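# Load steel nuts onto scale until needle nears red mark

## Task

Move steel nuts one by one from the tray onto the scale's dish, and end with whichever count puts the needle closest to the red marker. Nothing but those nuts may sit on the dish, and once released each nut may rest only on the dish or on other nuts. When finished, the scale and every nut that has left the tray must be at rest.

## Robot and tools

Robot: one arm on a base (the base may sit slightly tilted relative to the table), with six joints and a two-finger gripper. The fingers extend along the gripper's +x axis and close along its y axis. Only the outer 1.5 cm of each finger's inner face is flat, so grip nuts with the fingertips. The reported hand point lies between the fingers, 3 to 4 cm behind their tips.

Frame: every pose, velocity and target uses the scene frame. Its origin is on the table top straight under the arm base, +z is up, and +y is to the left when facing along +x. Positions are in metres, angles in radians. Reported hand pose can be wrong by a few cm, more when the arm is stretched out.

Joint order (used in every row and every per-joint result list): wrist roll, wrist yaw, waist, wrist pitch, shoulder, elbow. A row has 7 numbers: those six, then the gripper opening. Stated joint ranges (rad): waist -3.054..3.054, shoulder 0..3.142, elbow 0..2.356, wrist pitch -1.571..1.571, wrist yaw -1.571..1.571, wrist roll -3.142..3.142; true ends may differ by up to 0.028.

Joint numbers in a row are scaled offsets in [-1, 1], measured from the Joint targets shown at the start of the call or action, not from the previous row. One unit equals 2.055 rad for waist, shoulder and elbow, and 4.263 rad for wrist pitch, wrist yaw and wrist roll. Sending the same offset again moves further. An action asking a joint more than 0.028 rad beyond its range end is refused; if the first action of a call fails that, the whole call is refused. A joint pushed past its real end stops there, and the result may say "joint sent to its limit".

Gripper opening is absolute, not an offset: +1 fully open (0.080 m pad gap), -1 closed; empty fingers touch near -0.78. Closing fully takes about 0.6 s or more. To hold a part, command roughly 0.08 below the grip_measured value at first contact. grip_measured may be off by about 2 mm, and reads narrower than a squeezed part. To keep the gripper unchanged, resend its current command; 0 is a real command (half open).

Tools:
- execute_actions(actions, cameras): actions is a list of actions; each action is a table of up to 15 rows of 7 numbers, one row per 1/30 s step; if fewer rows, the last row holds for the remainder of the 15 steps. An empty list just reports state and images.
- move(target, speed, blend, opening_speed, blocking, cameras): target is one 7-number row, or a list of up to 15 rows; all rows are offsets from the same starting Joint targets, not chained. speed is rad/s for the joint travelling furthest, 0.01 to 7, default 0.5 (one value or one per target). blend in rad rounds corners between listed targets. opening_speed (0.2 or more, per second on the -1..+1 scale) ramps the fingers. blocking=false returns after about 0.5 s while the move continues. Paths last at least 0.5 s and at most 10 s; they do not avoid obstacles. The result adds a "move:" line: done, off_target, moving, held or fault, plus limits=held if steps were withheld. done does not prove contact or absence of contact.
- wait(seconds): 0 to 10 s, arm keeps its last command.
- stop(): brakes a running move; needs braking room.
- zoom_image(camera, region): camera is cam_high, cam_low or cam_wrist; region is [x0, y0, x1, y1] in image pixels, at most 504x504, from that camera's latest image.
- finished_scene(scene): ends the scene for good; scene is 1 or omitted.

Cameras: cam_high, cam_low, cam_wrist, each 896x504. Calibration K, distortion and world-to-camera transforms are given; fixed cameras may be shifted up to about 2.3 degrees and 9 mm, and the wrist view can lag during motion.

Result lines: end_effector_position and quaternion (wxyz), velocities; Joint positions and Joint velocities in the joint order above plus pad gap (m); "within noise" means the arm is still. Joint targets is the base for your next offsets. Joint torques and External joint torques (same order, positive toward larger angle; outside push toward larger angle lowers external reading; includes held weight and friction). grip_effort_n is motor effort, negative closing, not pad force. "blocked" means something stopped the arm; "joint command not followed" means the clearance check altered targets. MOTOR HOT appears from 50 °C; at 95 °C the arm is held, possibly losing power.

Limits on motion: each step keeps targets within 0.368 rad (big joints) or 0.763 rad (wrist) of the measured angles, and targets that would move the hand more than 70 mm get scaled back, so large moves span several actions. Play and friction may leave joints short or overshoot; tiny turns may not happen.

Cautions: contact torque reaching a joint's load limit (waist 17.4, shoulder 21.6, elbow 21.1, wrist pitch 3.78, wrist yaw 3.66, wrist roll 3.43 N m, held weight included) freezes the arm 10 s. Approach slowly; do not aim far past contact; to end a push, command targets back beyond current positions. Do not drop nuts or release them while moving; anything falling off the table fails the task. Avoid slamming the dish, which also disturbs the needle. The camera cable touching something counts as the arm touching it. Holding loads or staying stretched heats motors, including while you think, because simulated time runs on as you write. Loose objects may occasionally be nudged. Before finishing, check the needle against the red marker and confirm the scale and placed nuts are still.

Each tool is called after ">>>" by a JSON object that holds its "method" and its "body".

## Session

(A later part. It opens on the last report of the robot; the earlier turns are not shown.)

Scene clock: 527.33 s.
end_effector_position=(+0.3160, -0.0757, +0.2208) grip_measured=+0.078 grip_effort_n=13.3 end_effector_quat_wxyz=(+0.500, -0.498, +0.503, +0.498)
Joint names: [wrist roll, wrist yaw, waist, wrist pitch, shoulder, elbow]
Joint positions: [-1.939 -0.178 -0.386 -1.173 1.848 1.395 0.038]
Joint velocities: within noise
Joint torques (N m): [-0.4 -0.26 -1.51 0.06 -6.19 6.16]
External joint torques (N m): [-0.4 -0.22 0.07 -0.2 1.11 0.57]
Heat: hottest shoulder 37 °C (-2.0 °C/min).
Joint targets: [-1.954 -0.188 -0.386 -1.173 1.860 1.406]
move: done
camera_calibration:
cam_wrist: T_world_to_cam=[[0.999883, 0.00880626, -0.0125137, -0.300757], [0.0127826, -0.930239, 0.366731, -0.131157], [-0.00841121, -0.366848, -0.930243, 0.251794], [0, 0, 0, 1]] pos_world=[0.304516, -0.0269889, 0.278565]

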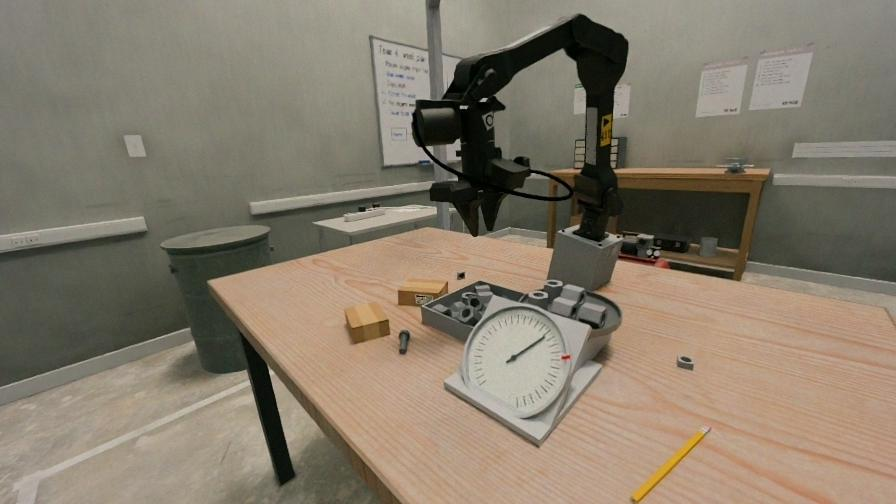

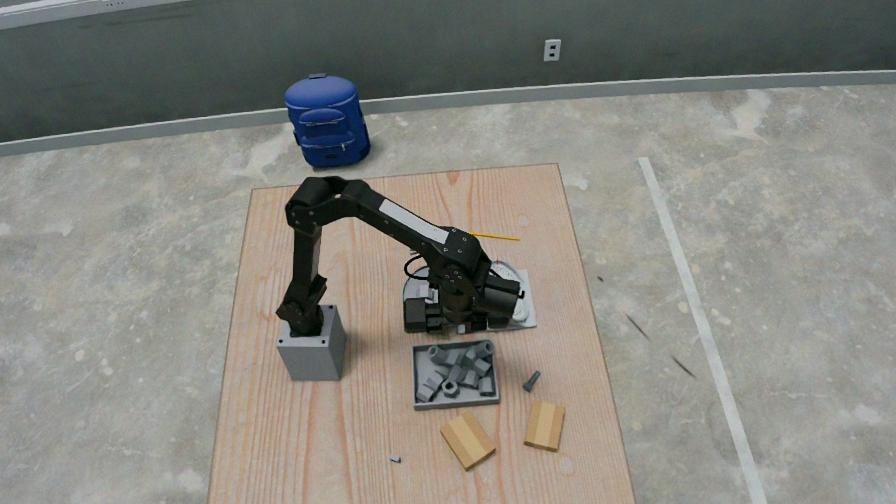

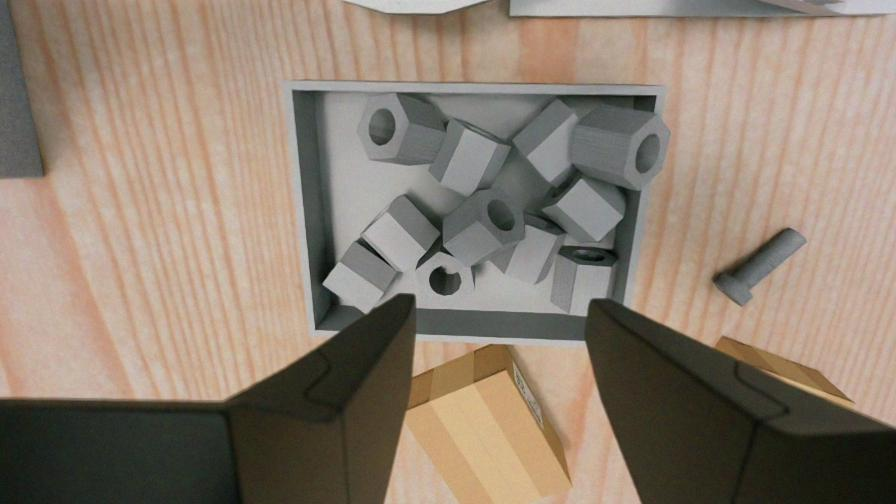

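>>> {"method": "move", "body": {"target": [0.48933, 0, 0.03095, 0.08717, 0.04073, -0.13781, 0.05], "speed": 1.2, "cameras": ["cam_wrist", "cam_low"]}}

Scene clock: 564.40 s.
end_effector_position=(+0.3121, -0.0714, +0.1305) grip_measured=+0.052 grip_effort_n=-14.7 end_effector_quat_wxyz=(+0.692, +0.149, +0.689, -0.154)
Joint names: [wrist roll, wrist yaw, waist, wrist pitch, shoulder, elbow]
Joint positions: [0.118 -0.178 -0.327 -0.808 1.932 1.133 0.037]
Joint velocities: within noise
Joint torques (N m): [0.36 -0.21 -1.18 0.72 -6.42 3.55]
External joint torques (N m): [0.36 -0.21 0.38 0.35 1.11 -1.58]
Heat: hottest shoulder 36 °C (-2.0 °C/min).
Joint targets: [0.132 -0.188 -0.323 -0.801 1.944 1.122]
move: done
camera_calibration:
cam_wrist: T_world_to_cam=[[-0.403814, -0.914835, -0.00331457, 0.0729254], [-0.854286, 0.375786, 0.359139, 0.270858], [-0.327308, 0.147857, -0.933278, 0.305987], [0, 0, 0, 1]] pos_world=[0.36099, -0.080312, 0.188537]
Images, in order (width x height): cam_low 896x504, cam_wrist 896x504.

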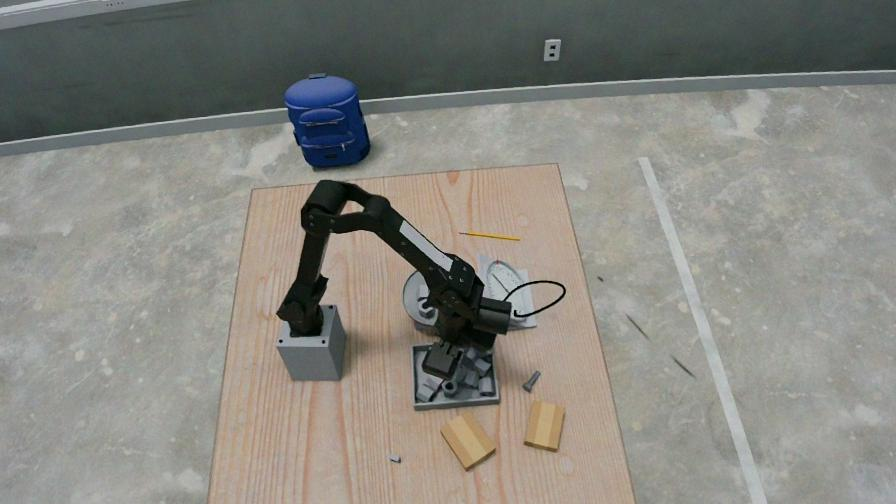

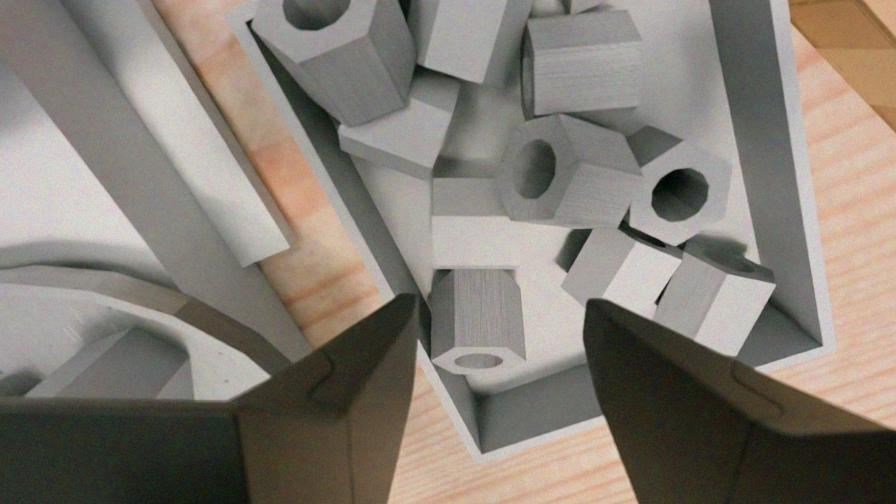

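>>> {"method": "zoom_image", "body": {"camera": "cam_wrist", "region": [410, 90, 590, 290]}}

>>> {"method": "zoom_image", "body": {"camera": "cam_wrist", "region": [540, 120, 790, 370]}}

>>> {"method": "zoom_image", "body": {"camera": "cam_wrist", "region": [240, 0, 660, 260]}}

Scaled by 2.520.

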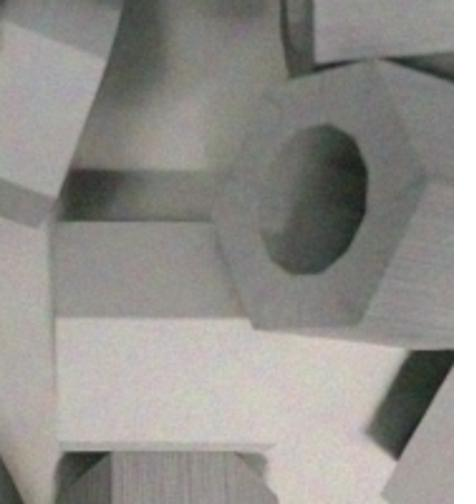

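Scaled by 2.016.

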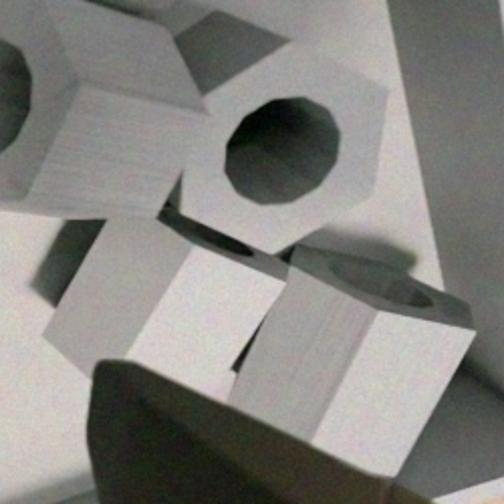

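Scaled by 1.200.

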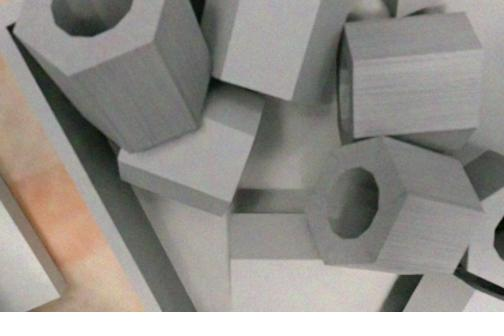

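>>> {"method": "move", "body": {"target": [0.36453, 0, -0.10453, 0.00809, -0.03669, -0.06112, 0.05], "speed": 1.2, "cameras": ["cam_wrist", "cam_low"]}}

>>> {"method": "zoom_image", "body": {"camera": "cam_wrist", "region": [300, 60, 640, 320]}}

Scene clock: 580.77 s.
end_effector_position=(+0.2636, -0.1183, +0.1308) grip_measured=+0.052 grip_effort_n=-14.2 end_effector_quat_wxyz=(+0.318, +0.636, +0.320, -0.626)
Joint names: [wrist roll, wrist yaw, waist, wrist pitch, shoulder, elbow]
Joint positions: [1.681 -0.186 -0.534 -0.774 1.878 1.007 0.037]
Joint velocities: within noise
Joint torques (N m): [0.35 -0.16 -1.61 0.65 -7.98 3.44]
External joint torques (N m): [0.35 -0.21 -0.25 0.32 -1.3 -1.57]
Heat: hottest shoulder 36 °C (-1.0 °C/min).
Joint targets: [1.686 -0.188 -0.538 -0.767 1.868 0.997]
move: done
camera_calibration:
cam_wrist: T_world_to_cam=[[-0.81458, 0.579893, -0.0135056, 0.296771], [0.532901, 0.757359, 0.377389, -0.0759691], [0.229074, 0.300217, -0.925956, 0.167746], [0, 0, 0, 1]] pos_world=[0.243801, -0.16492, 0.188004]
Images, in order (width x height): cam_low 896x504, cam_wrist 896x504.

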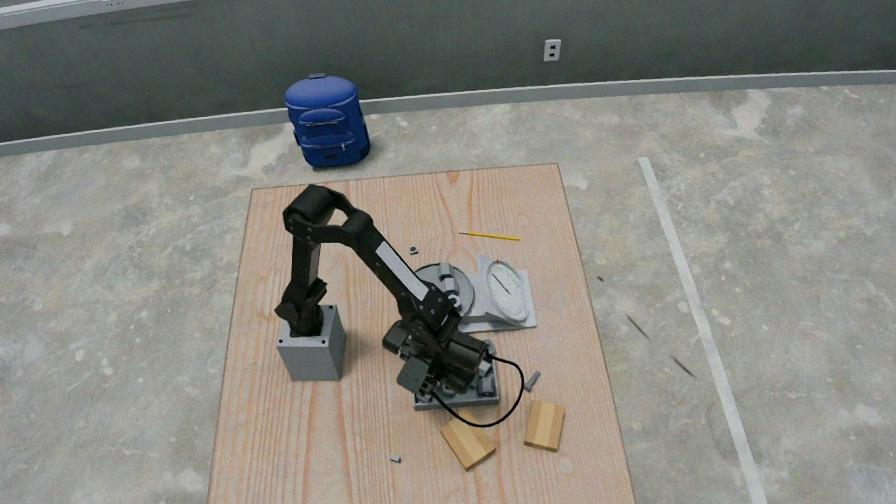

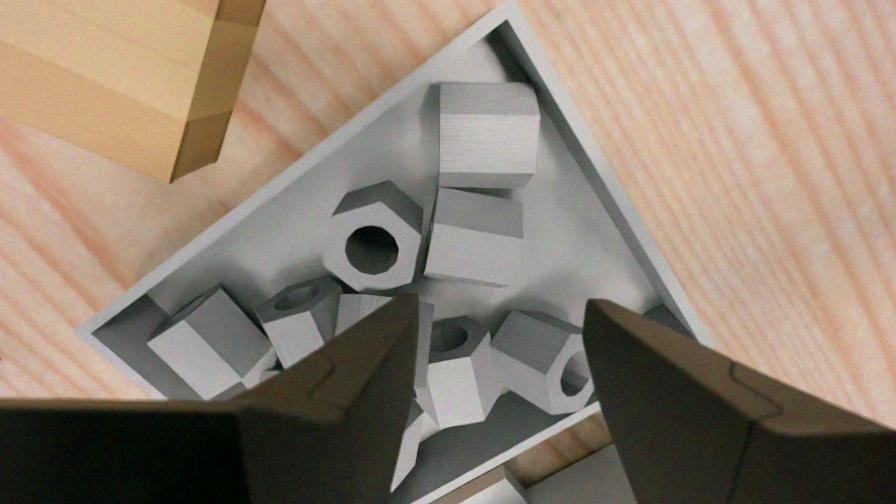

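Scaled by 1.482.

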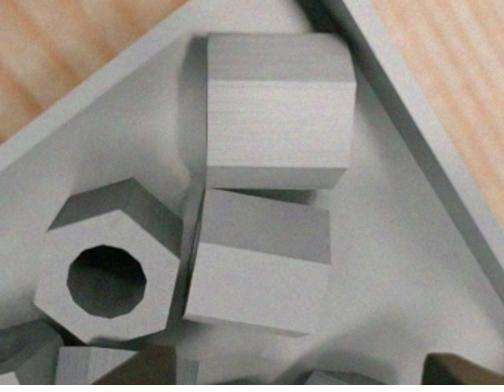

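>>> {"method": "zoom_image", "body": {"camera": "cam_wrist", "region": [240, 170, 440, 310]}}

>>> {"method": "zoom_image", "body": {"camera": "cam_wrist", "region": [240, 260, 620, 504]}}

Scaled by 2.520.

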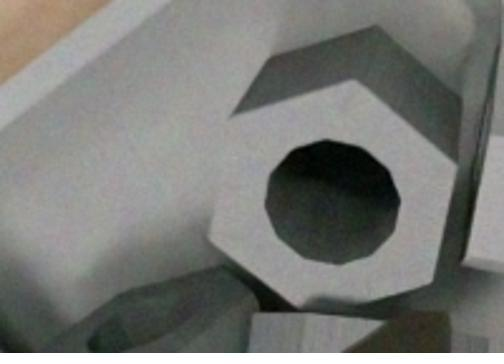

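Scaled by 1.326.

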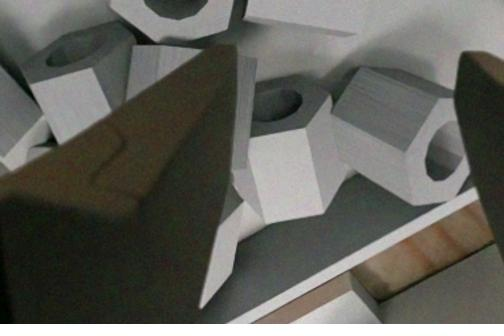

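>>> {"method": "move", "body": {"target": [0.05759, 0, 0.01192, 0.00666, 0.11538, 0.10219, -0.54], "speed": 0.4, "cameras": ["cam_wrist", "cam_low"]}}

>>> {"method": "zoom_image", "body": {"camera": "cam_wrist", "region": [380, 150, 640, 350]}}

Scene clock: 598.93 s.
end_effector_position=(+0.3086, -0.1424, +0.1064) grip_measured=-0.538 grip_effort_n=-14.2 end_effector_quat_wxyz=(+0.248, +0.667, +0.249, -0.657)
Joint names: [wrist roll, wrist yaw, waist, wrist pitch, shoulder, elbow]
Joint positions: [1.919 -0.186 -0.517 -0.744 2.092 1.198 0.011]
Joint velocities: within noise
Joint torques (N m): [0.36 -0.16 -1.24 0.54 -6.95 5.32]
External joint torques (N m): [0.36 -0.2 0.35 0.26 1.21 0.48]
Heat: hottest shoulder 37 °C (+1.0 °C/min).
Joint targets: [1.931 -0.188 -0.513 -0.738 2.105 1.207]
move: done
camera_calibration:
cam_wrist: T_world_to_cam=[[-0.668824, 0.743299, -0.0134823, 0.32538], [0.684897, 0.623124, 0.377667, -0.138485], [0.28912, 0.243359, -0.925843, 0.115372], [0, 0, 0, 1]] pos_world=[0.279113, -0.183638, 0.163505]
Images, in order (width x height): cam_low 896x504, cam_wrist 896x504.

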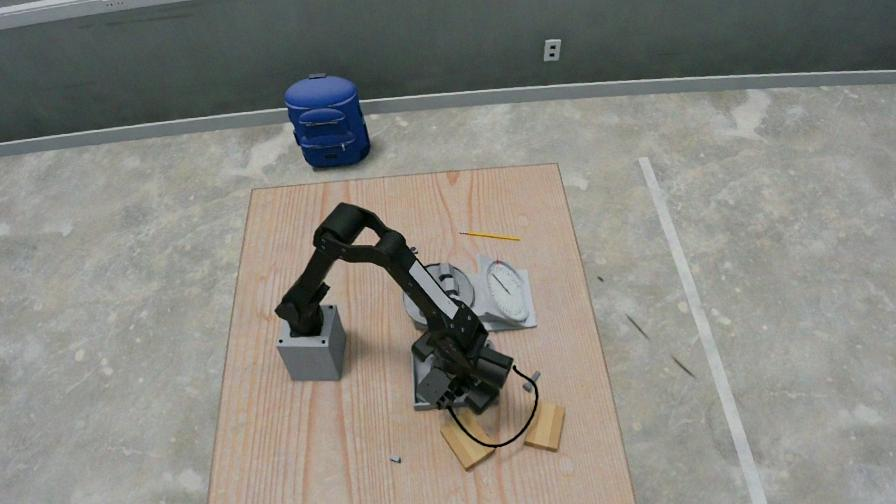

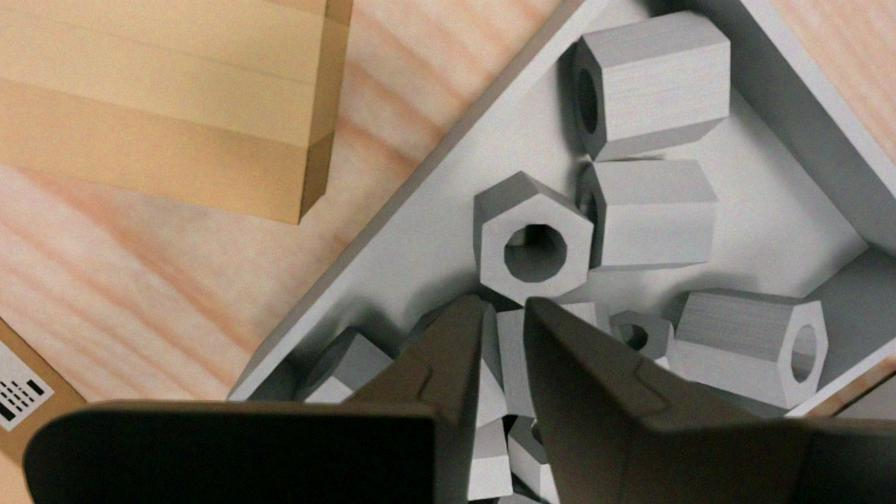

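Scaled by 1.938.

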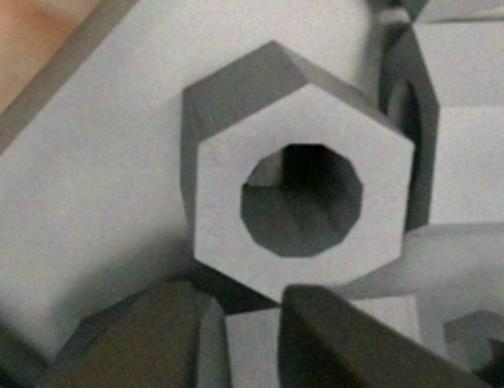

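>>> {"method": "move", "body": {"target": [[-0.00117, 0, -0.00579, 0.00106, 0.00253, -0.01007, -0.54], [0.00094, 0, 0.002, 0.01797, 0.02384, -0.02272, -0.54]], "speed": [0.05, 0.12], "cameras": ["cam_wrist"]}}

>>> {"method": "zoom_image", "body": {"camera": "cam_wrist", "region": [400, 170, 620, 370]}}

Scene clock: 605.07 s.
end_effector_position=(+0.3072, -0.1444, +0.0846) grip_measured=-0.538 grip_effort_n=-14.7 end_effector_quat_wxyz=(+0.247, +0.667, +0.249, -0.658)
Joint names: [wrist roll, wrist yaw, waist, wrist pitch, shoulder, elbow]
Joint positions: [1.922 -0.186 -0.513 -0.669 2.142 1.17 0.011]
Joint velocities: within noise
Joint torques (N m): [0.36 -0.16 -1.25 0.63 -7.06 3.24]
External joint torques (N m): [0.36 -0.21 0.4 0.34 1.22 -1.37]
Heat: hottest shoulder 37 °C (+1.0 °C/min).
Joint targets: [1.935 -0.188 -0.509 -0.662 2.154 1.160]
move: done
camera_calibration:
cam_wrist: T_world_to_cam=[[-0.669374, 0.742849, -0.0106997, 0.325509], [0.685533, 0.623149, 0.376471, -0.128118], [0.286328, 0.244665, -0.926367, 0.0971365], [0, 0, 0, 1]] pos_world=[0.277904, -0.185733, 0.1417]
Images, in order (width x height): cam_wrist 896x504.

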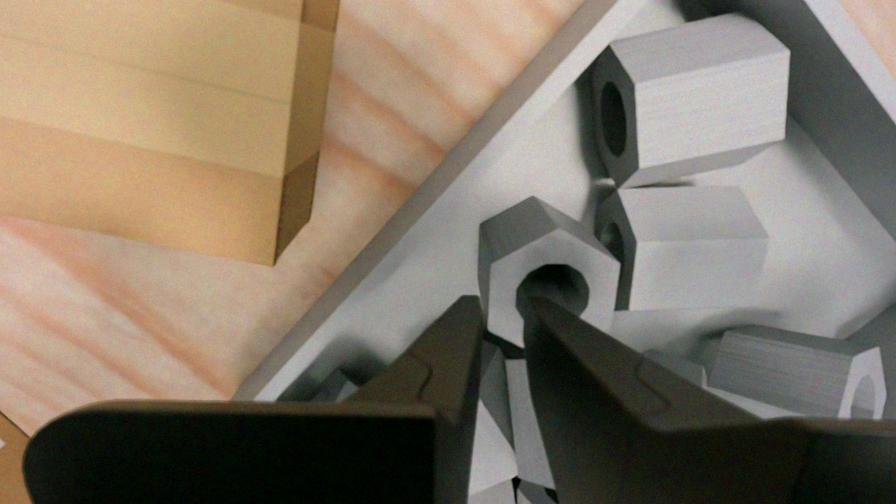

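Scaled by 2.291.

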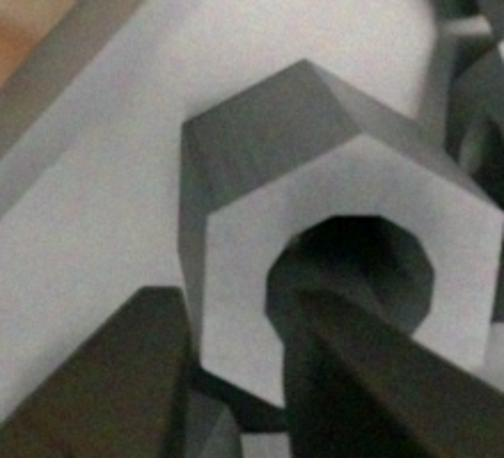

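>>> {"method": "move", "body": {"target": [0.00258, 0, 0.00535, 0.01777, 0.0253, -0.01071, -0.54], "speed": 0.08, "cameras": ["cam_wrist"]}}

>>> {"method": "zoom_image", "body": {"camera": "cam_wrist", "region": [420, 230, 660, 430]}}

Scene clock: 608.50 s.
end_effector_position=(+0.3072, -0.1450, +0.0654) grip_measured=-0.538 grip_effort_n=-13.7 end_effector_quat_wxyz=(+0.246, +0.668, +0.248, -0.657)
Joint names: [wrist roll, wrist yaw, waist, wrist pitch, shoulder, elbow]
Joint positions: [1.934 -0.188 -0.505 -0.597 2.187 1.148 0.011]
Joint velocities: within noise
Joint torques (N m): [0.36 -0.11 -0.88 0.88 -6.3 3.07]
External joint torques (N m): [0.36 -0.15 0.74 0.59 2.09 -1.34]
Heat: hottest shoulder 37 °C (+1.0 °C/min).
Joint targets: [1.946 -0.188 -0.498 -0.586 2.206 1.138]
move: done
camera_calibration:
cam_wrist: T_world_to_cam=[[-0.666392, 0.745485, -0.0131909, 0.325462], [0.686793, 0.620622, 0.378342, -0.121392], [0.290235, 0.243065, -0.925572, 0.0779908], [0, 0, 0, 1]] pos_world=[0.277621, -0.186245, 0.122407]
Images, in order (width x height): cam_wrist 896x504.

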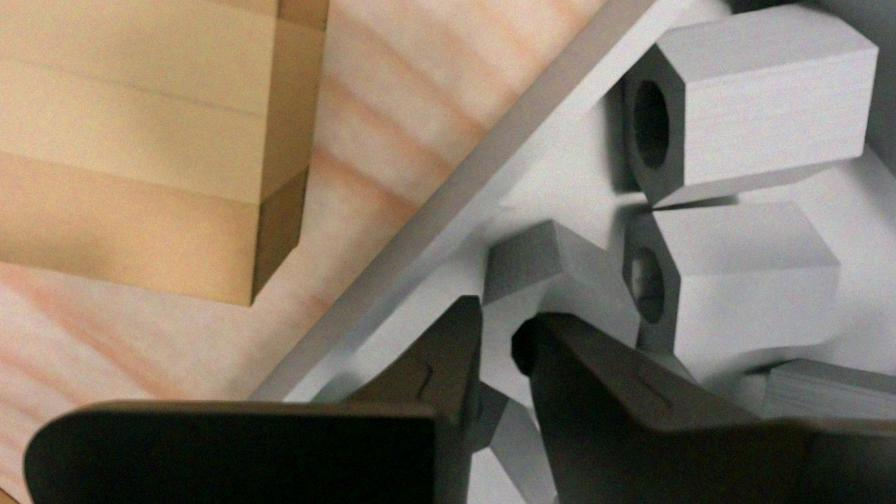

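Scaled by 2.100.

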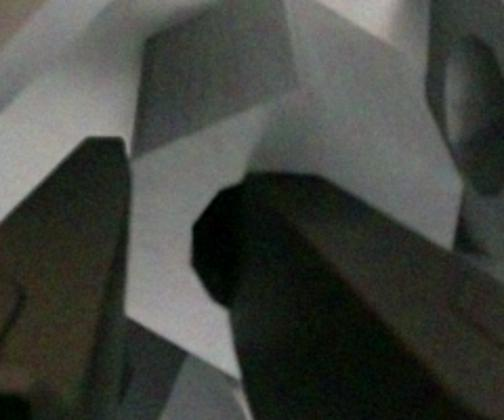

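>>> {"method": "move", "body": {"target": [0, 0, 0, 0, -0.003, 0, -0.73], "speed": 0.05, "opening_speed": 0.3, "cameras": ["cam_wrist"]}}

>>> {"method": "zoom_image", "body": {"camera": "cam_wrist", "region": [420, 230, 660, 430]}}

Scene clock: 611.70 s.
end_effector_position=(+0.3072, -0.1450, +0.0654) grip_measured=-0.612 grip_effort_n=-83.5 end_effector_quat_wxyz=(+0.246, +0.668, +0.248, -0.657)
Joint names: [wrist roll, wrist yaw, waist, wrist pitch, shoulder, elbow]
Joint positions: [1.934 -0.188 -0.505 -0.597 2.187 1.148 0.007]
Joint velocities: within noise
Joint torques (N m): [0.36 -0.12 -0.96 0.89 -7.04 3.06]
External joint torques (N m): [0.36 -0.16 0.62 0.58 1.37 -1.38]
Heat: hottest shoulder 37 °C (+1.0 °C/min).
Joint targets: [1.946 -0.188 -0.498 -0.586 2.200 1.138]
move: done
camera_calibration:
cam_wrist: T_world_to_cam=[[-0.666392, 0.745485, -0.0131909, 0.325462], [0.686793, 0.620622, 0.378342, -0.121392], [0.290235, 0.243065, -0.925572, 0.0779908], [0, 0, 0, 1]] pos_world=[0.277621, -0.186245, 0.122407]
Images, in order (width x height): cam_wrist 896x504.

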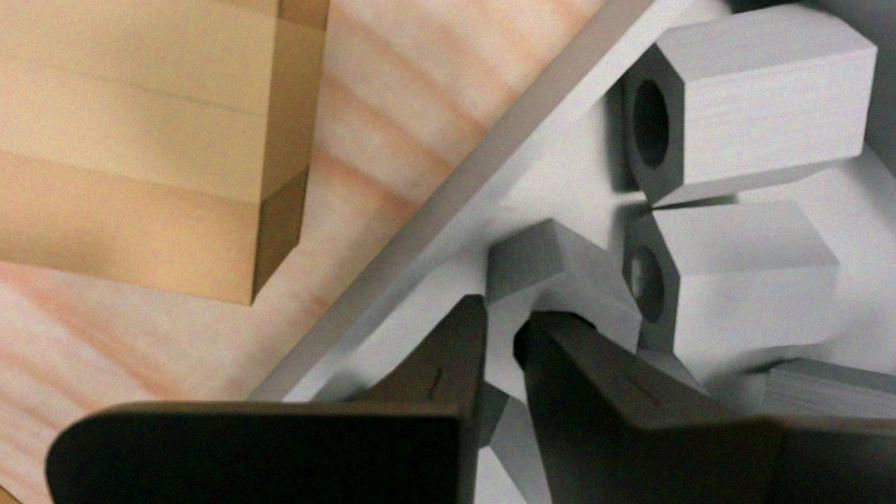

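Scaled by 2.100.

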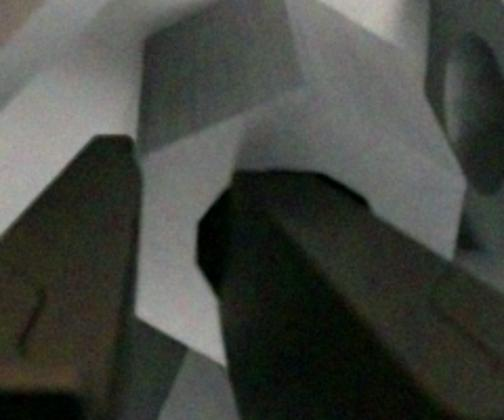

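>>> {"method": "move", "body": {"target": [[0, 0, 0, 0, 0, 0, -0.54], [0, 0, -0.00754, 0, 0, 0, -0.54], [0, 0, -0.00754, 0, 0, 0, -0.73]], "speed": 0.04, "opening_speed": 0.4, "cameras": ["cam_wrist"]}}

>>> {"method": "zoom_image", "body": {"camera": "cam_wrist", "region": [420, 230, 660, 430]}}

Scene clock: 616.47 s.
end_effector_position=(+0.3068, -0.1460, +0.0656) grip_measured=-0.613 grip_effort_n=-83.5 end_effector_quat_wxyz=(+0.244, +0.670, +0.247, -0.656)
Joint names: [wrist roll, wrist yaw, waist, wrist pitch, shoulder, elbow]
Joint positions: [1.934 -0.191 -0.509 -0.597 2.187 1.148 0.007]
Joint velocities: within noise
Joint torques (N m): [0.36 -0.01 -1.95 0.89 -7.04 3.06]
External joint torques (N m): [0.36 -0.05 -0.33 0.58 1.36 -1.38]
Heat: hottest shoulder 38 °C (+2.0 °C/min).
Joint targets: [1.946 -0.188 -0.513 -0.586 2.200 1.138]
move: done
camera_calibration:
cam_wrist: T_world_to_cam=[[-0.662983, 0.748525, -0.0128227, 0.325195], [0.688688, 0.616522, 0.381588, -0.122024], [0.293533, 0.244155, -0.924244, 0.0776696], [0, 0, 0, 1]] pos_world=[0.276837, -0.187149, 0.122519]
Images, in order (width x height): cam_wrist 896x504.

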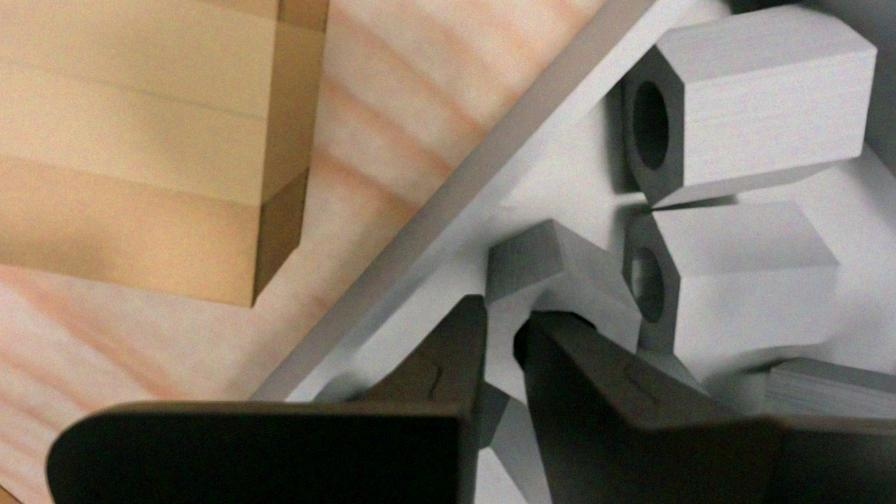

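Scaled by 2.100.

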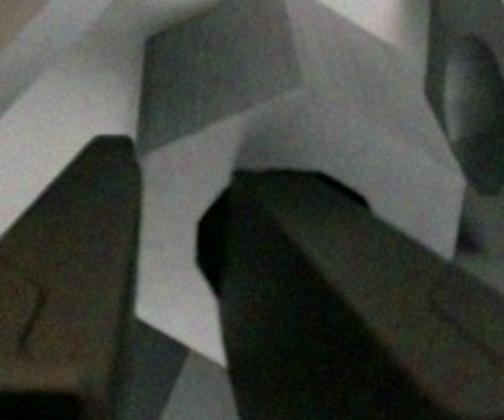

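>>> {"method": "zoom_image", "body": {"camera": "cam_wrist", "region": [460, 290, 600, 420]}}

Scaled by 3.600.

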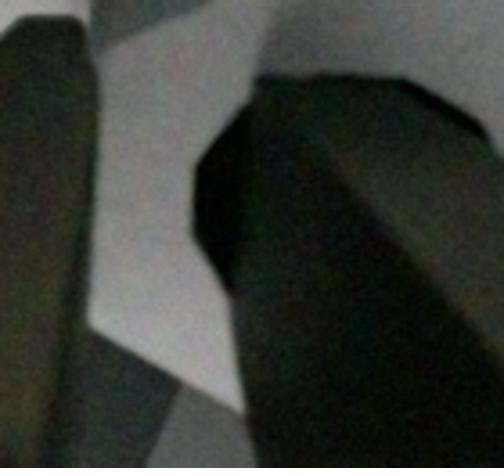

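>>> {"method": "move", "body": {"target": [[0, 0, 0, 0, 0, 0, -0.54], [0, 0, -0.00292, 0, 0, 0, -0.54], [0, 0, -0.00292, 0, 0, 0, -0.65]], "speed": 0.04, "opening_speed": 0.5, "cameras": ["cam_wrist"]}}

>>> {"method": "zoom_image", "body": {"camera": "cam_wrist", "region": [460, 290, 600, 420]}}

Scene clock: 624.40 s.
end_effector_position=(+0.3065, -0.1468, +0.0658) grip_measured=-0.613 grip_effort_n=-83.5 end_effector_quat_wxyz=(+0.243, +0.671, +0.246, -0.656)
Joint names: [wrist roll, wrist yaw, waist, wrist pitch, shoulder, elbow]
Joint positions: [1.934 -0.192 -0.513 -0.597 2.187 1.148 0.007]
Joint velocities: within noise
Joint torques (N m): [0.36 0.08 -2.16 0.89 -7.04 3.08]
External joint torques (N m): [0.36 0.03 -0.53 0.58 1.32 -1.35]
Heat: hottest shoulder 38 °C (+2.0 °C/min).
Joint targets: [1.946 -0.188 -0.519 -0.586 2.200 1.138]
move: done
camera_calibration:
cam_wrist: T_world_to_cam=[[-0.660422, 0.750786, -0.0127646, 0.325185], [0.69025, 0.613689, 0.383329, -0.122409], [0.295632, 0.244348, -0.923523, 0.077476], [0, 0, 0, 1]] pos_world=[0.276348, -0.187955, 0.122625]
Images, in order (width x height): cam_wrist 896x504.

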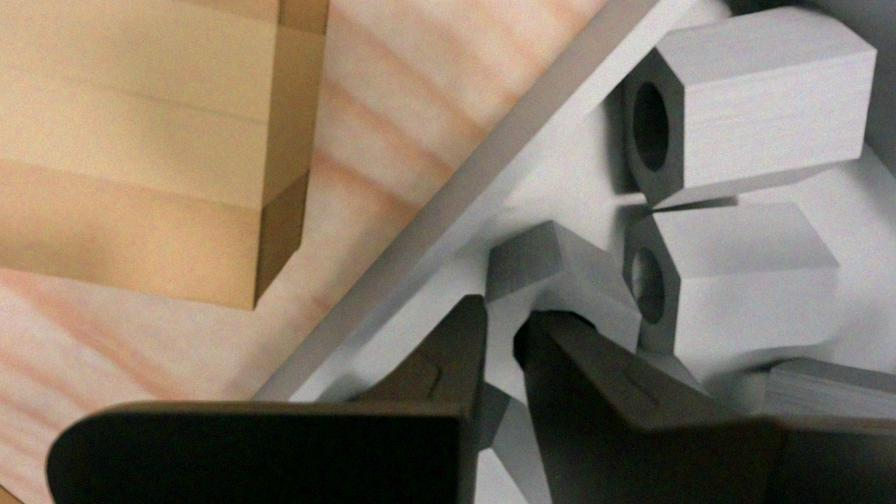

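Scaled by 3.600.

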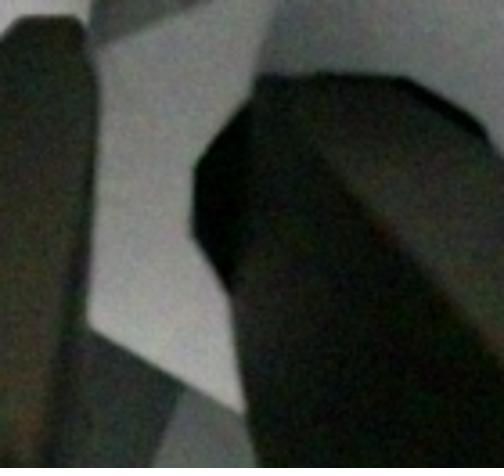

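>>> {"method": "move", "body": {"target": [[-0.00938, 0, -0.00282, -0.00734, -0.01543, 0.00097, -0.73], [-0.01314, 0, -0.01046, -0.03383, -0.0509, 0.02676, -0.73]], "speed": [0.05, 0.12], "blend": [0.01, 0], "cameras": ["cam_wrist", "cam_high"]}}

Scene clock: 634.73 s.
end_effector_position=(+0.3019, -0.1466, +0.0994) grip_measured=-0.616 grip_effort_n=-83.5 end_effector_quat_wxyz=(+0.239, +0.668, +0.252, -0.658)
Joint names: [wrist roll, wrist yaw, waist, wrist pitch, shoulder, elbow]
Joint positions: [1.903 -0.194 -0.537 -0.73 2.108 1.183 0.007]
Joint velocities: within noise
Joint torques (N m): [-0.34 0.12 -1.9 0.07 -9.94 5.38]
External joint torques (N m): [-0.34 0.08 -0.33 -0.21 -1.71 0.58]
Heat: hottest shoulder 38 °C (+2.0 °C/min).
Joint targets: [1.890 -0.188 -0.541 -0.730 2.095 1.193]
move: done
camera_calibration:
cam_wrist: T_world_to_cam=[[-0.663319, 0.748334, 0.00190101, 0.321462], [0.692083, 0.612488, 0.38194, -0.132824], [0.284655, 0.254664, -0.924185, 0.114693], [0, 0, 0, 1]] pos_world=[0.272509, -0.188416, 0.156117]
Images, in order (width x height): cam_high 896x504, cam_wrist 896x504.

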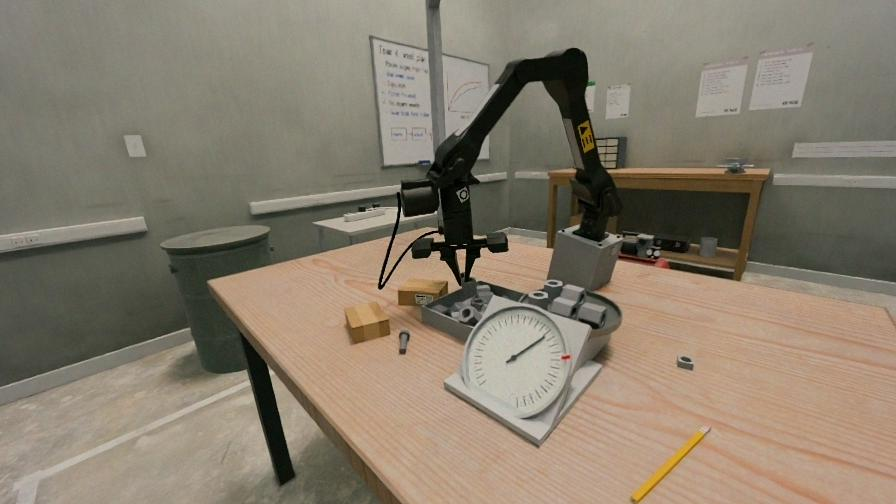

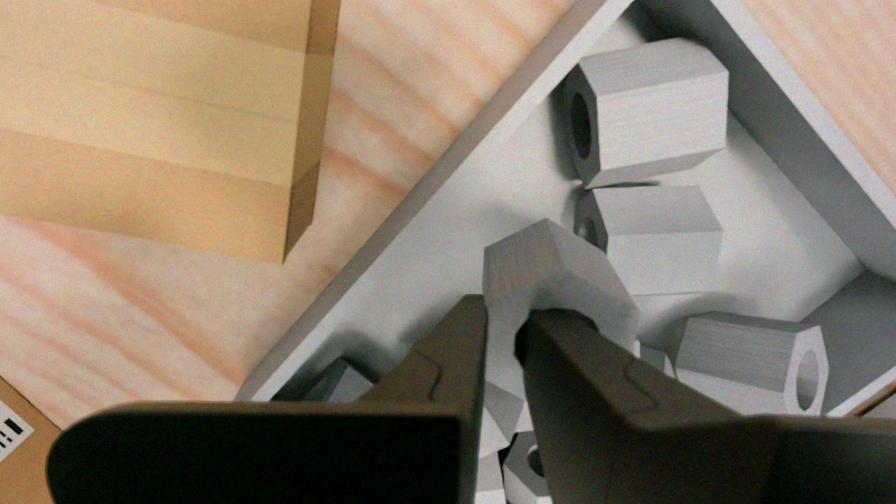

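>>> {"method": "move", "body": {"target": [[-0.0075, 0, -0.01509, -0.057, -0.05504, 0.06049, -0.73], [-0.36841, 0, 0.4163, -0.04337, -0.25479, -0.09255, -0.73]], "speed": [0.3, 0.7], "blend": [0.08, 0]}}

Scene clock: 639.80 s.
end_effector_position=(+0.2557, +0.1268, +0.1644) grip_measured=-0.616 grip_effort_n=-83.5 end_effector_quat_wxyz=(+0.705, +0.001, +0.709, +0.008)
Joint names: [wrist roll, wrist yaw, waist, wrist pitch, shoulder, elbow]
Joint positions: [0.325 -0.186 0.312 -0.922 1.584 1.012 0.007]
Joint velocities: within noise
Joint torques (N m): [-0.34 0.07 -0.83 0.68 -7.65 3.87]
External joint torques (N m): [-0.34 0.06 0.28 0.36 -1.61 -1.43]
Heat: hottest shoulder 39 °C (+3.0 °C/min).
Joint targets: [0.320 -0.188 0.315 -0.915 1.572 1.003]
move: done
camera_calibration:
cam_wrist: T_world_to_cam=[[0.0256801, -0.99944, -0.0214688, 0.135428], [-0.929095, -0.0317877, 0.368472, 0.205395], [-0.368948, 0.0104841, -0.929391, 0.317249], [0, 0, 0, 1]] pos_world=[0.304402, 0.138555, 0.222074]

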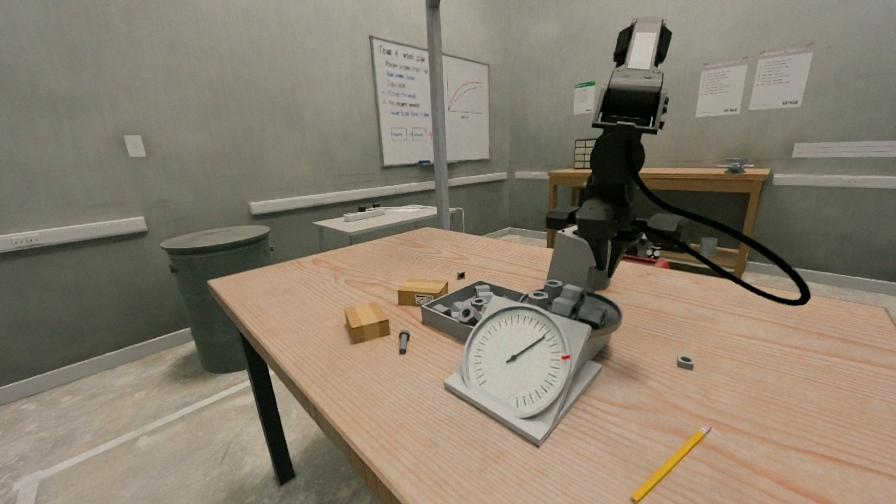

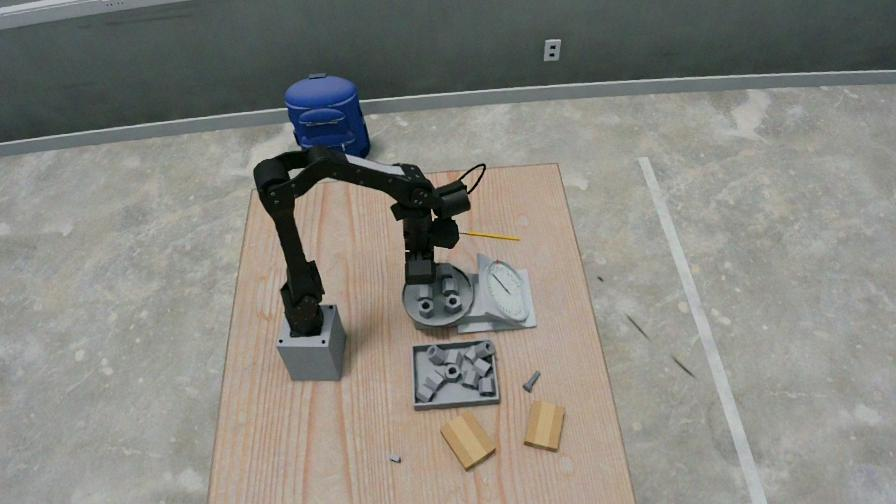

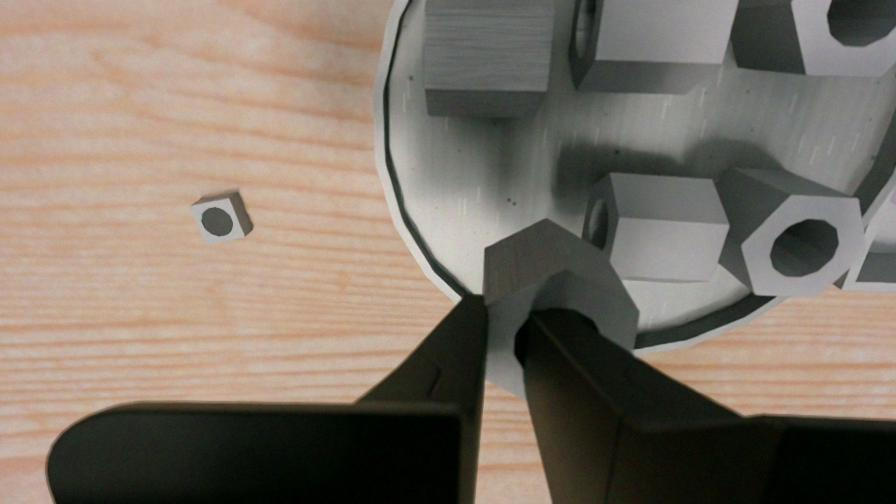

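>>> {"method": "move", "body": {"target": [0.00985, 0, 0.01071, 0.0354, 0.0419, -0.03946, -0.73], "speed": 0.15, "cameras": ["cam_wrist"]}}

>>> {"method": "zoom_image", "body": {"camera": "cam_wrist", "region": [360, 50, 780, 400]}}

Scene clock: 642.87 s.
end_effector_position=(+0.2556, +0.1266, +0.1286) grip_measured=-0.616 grip_effort_n=-83.5 end_effector_quat_wxyz=(+0.704, +0.002, +0.710, +0.007)
Joint names: [wrist roll, wrist yaw, waist, wrist pitch, shoulder, elbow]
Joint positions: [0.348 -0.186 0.334 -0.771 1.651 0.93 0.007]
Joint velocities: within noise
Joint torques (N m): [0.39 0.07 -0.84 0.69 -5.48 3.65]
External joint torques (N m): [0.39 0.07 0.3 0.33 0.78 -1.37]
Heat: hottest shoulder 39 °C (+3.0 °C/min).
Joint targets: [0.362 -0.188 0.337 -0.764 1.658 0.922]
move: done
camera_calibration:
cam_wrist: T_world_to_cam=[[0.0239956, -0.999461, -0.0223888, 0.134955], [-0.928228, -0.0305905, 0.370753, 0.21771], [-0.371238, 0.0118855, -0.928462, 0.284317], [0, 0, 0, 1]] pos_world=[0.304395, 0.138163, 0.186282]
Images, in order (width x height): cam_wrist 896x504.

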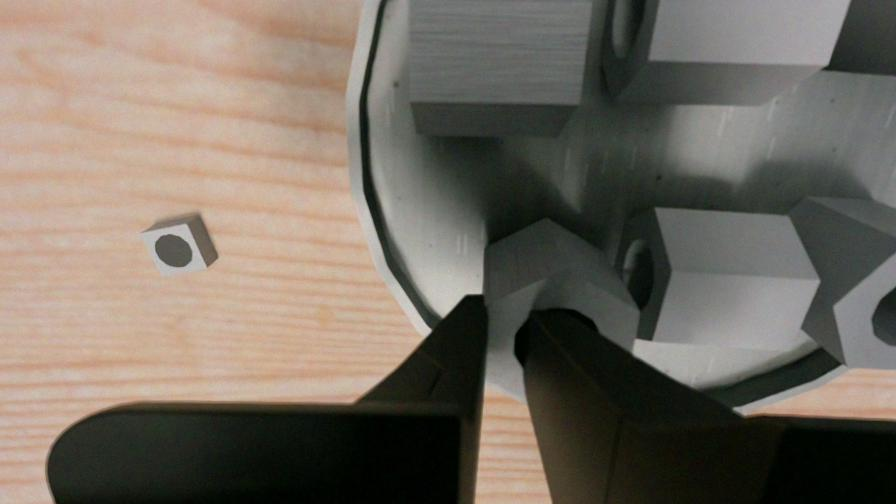

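Scaled by 1.200.

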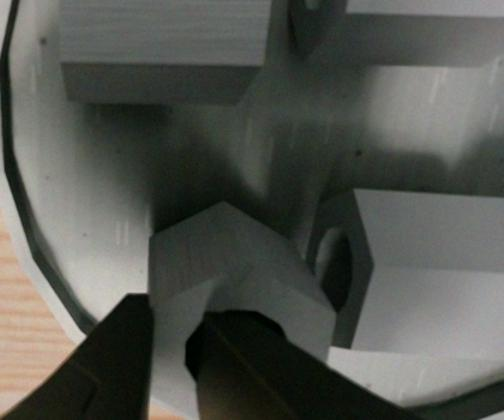

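>>> {"method": "move", "body": {"target": [0.00183, 0, 0.0038, 0.01264, 0.01363, -0.01197, -0.63], "speed": 0.04, "cameras": ["cam_wrist", "cam_high"]}}

>>> {"method": "zoom_image", "body": {"camera": "cam_wrist", "region": [440, 200, 700, 430]}}

Scene clock: 645.73 s.
end_effector_position=(+0.2552, +0.1267, +0.1193) grip_measured=-0.616 grip_effort_n=-82.6 end_effector_quat_wxyz=(+0.705, +0.003, +0.709, +0.008)
Joint names: [wrist roll, wrist yaw, waist, wrist pitch, shoulder, elbow]
Joint positions: [0.355 -0.188 0.339 -0.728 1.669 0.908 0.007]
Joint velocities: within noise
Joint torques (N m): [0.39 0.06 -0.65 1.56 -4.34 3.23]
External joint torques (N m): [0.4 0.06 0.51 1.19 1.94 -1.69]
Heat: hottest shoulder 39 °C (+3.0 °C/min).
Joint targets: [0.369 -0.188 0.345 -0.710 1.686 0.897]
move: done
camera_calibration:
cam_wrist: T_world_to_cam=[[0.0223916, -0.999441, -0.0248401, 0.135585], [-0.928625, -0.0299962, 0.369806, 0.221031], [-0.370344, 0.0147866, -0.928777, 0.274824], [0, 0, 0, 1]] pos_world=[0.303998, 0.138075, 0.176879]
Images, in order (width x height): cam_high 896x504, cam_wrist 896x504.

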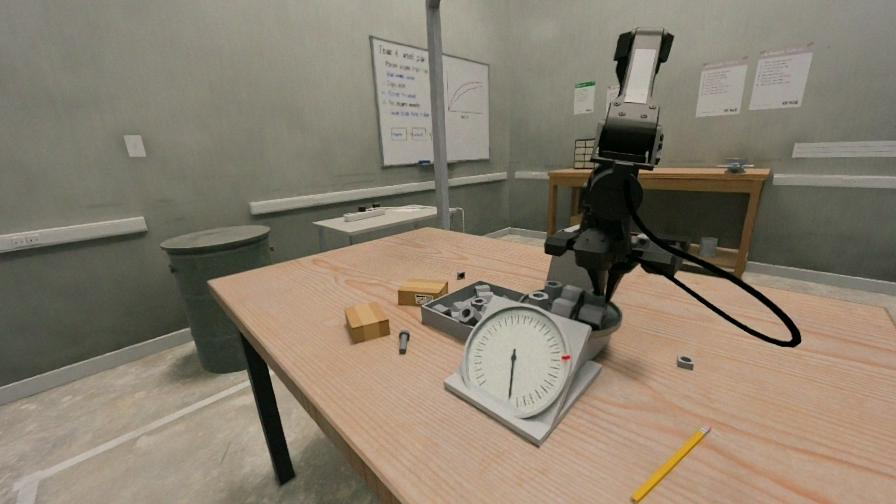

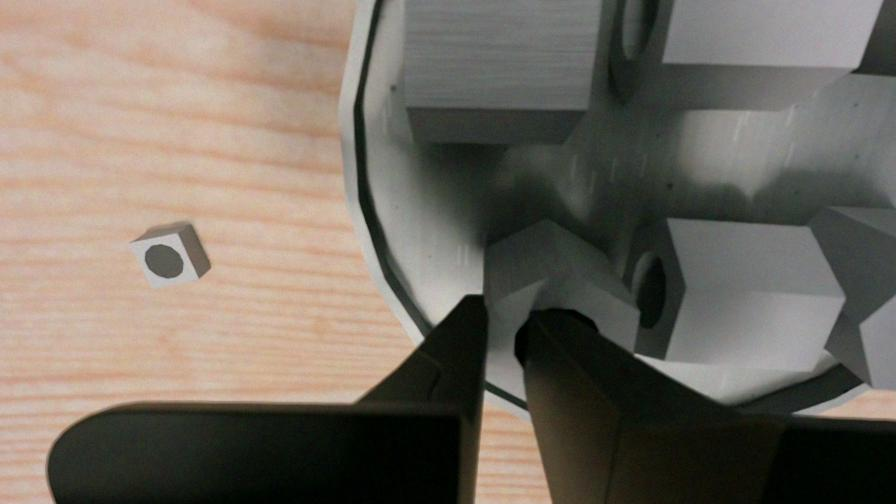

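Scaled by 1.938.

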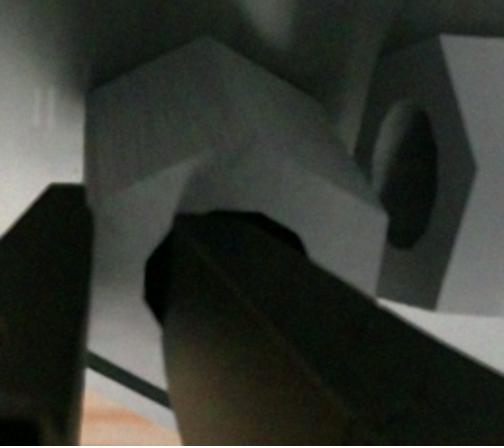

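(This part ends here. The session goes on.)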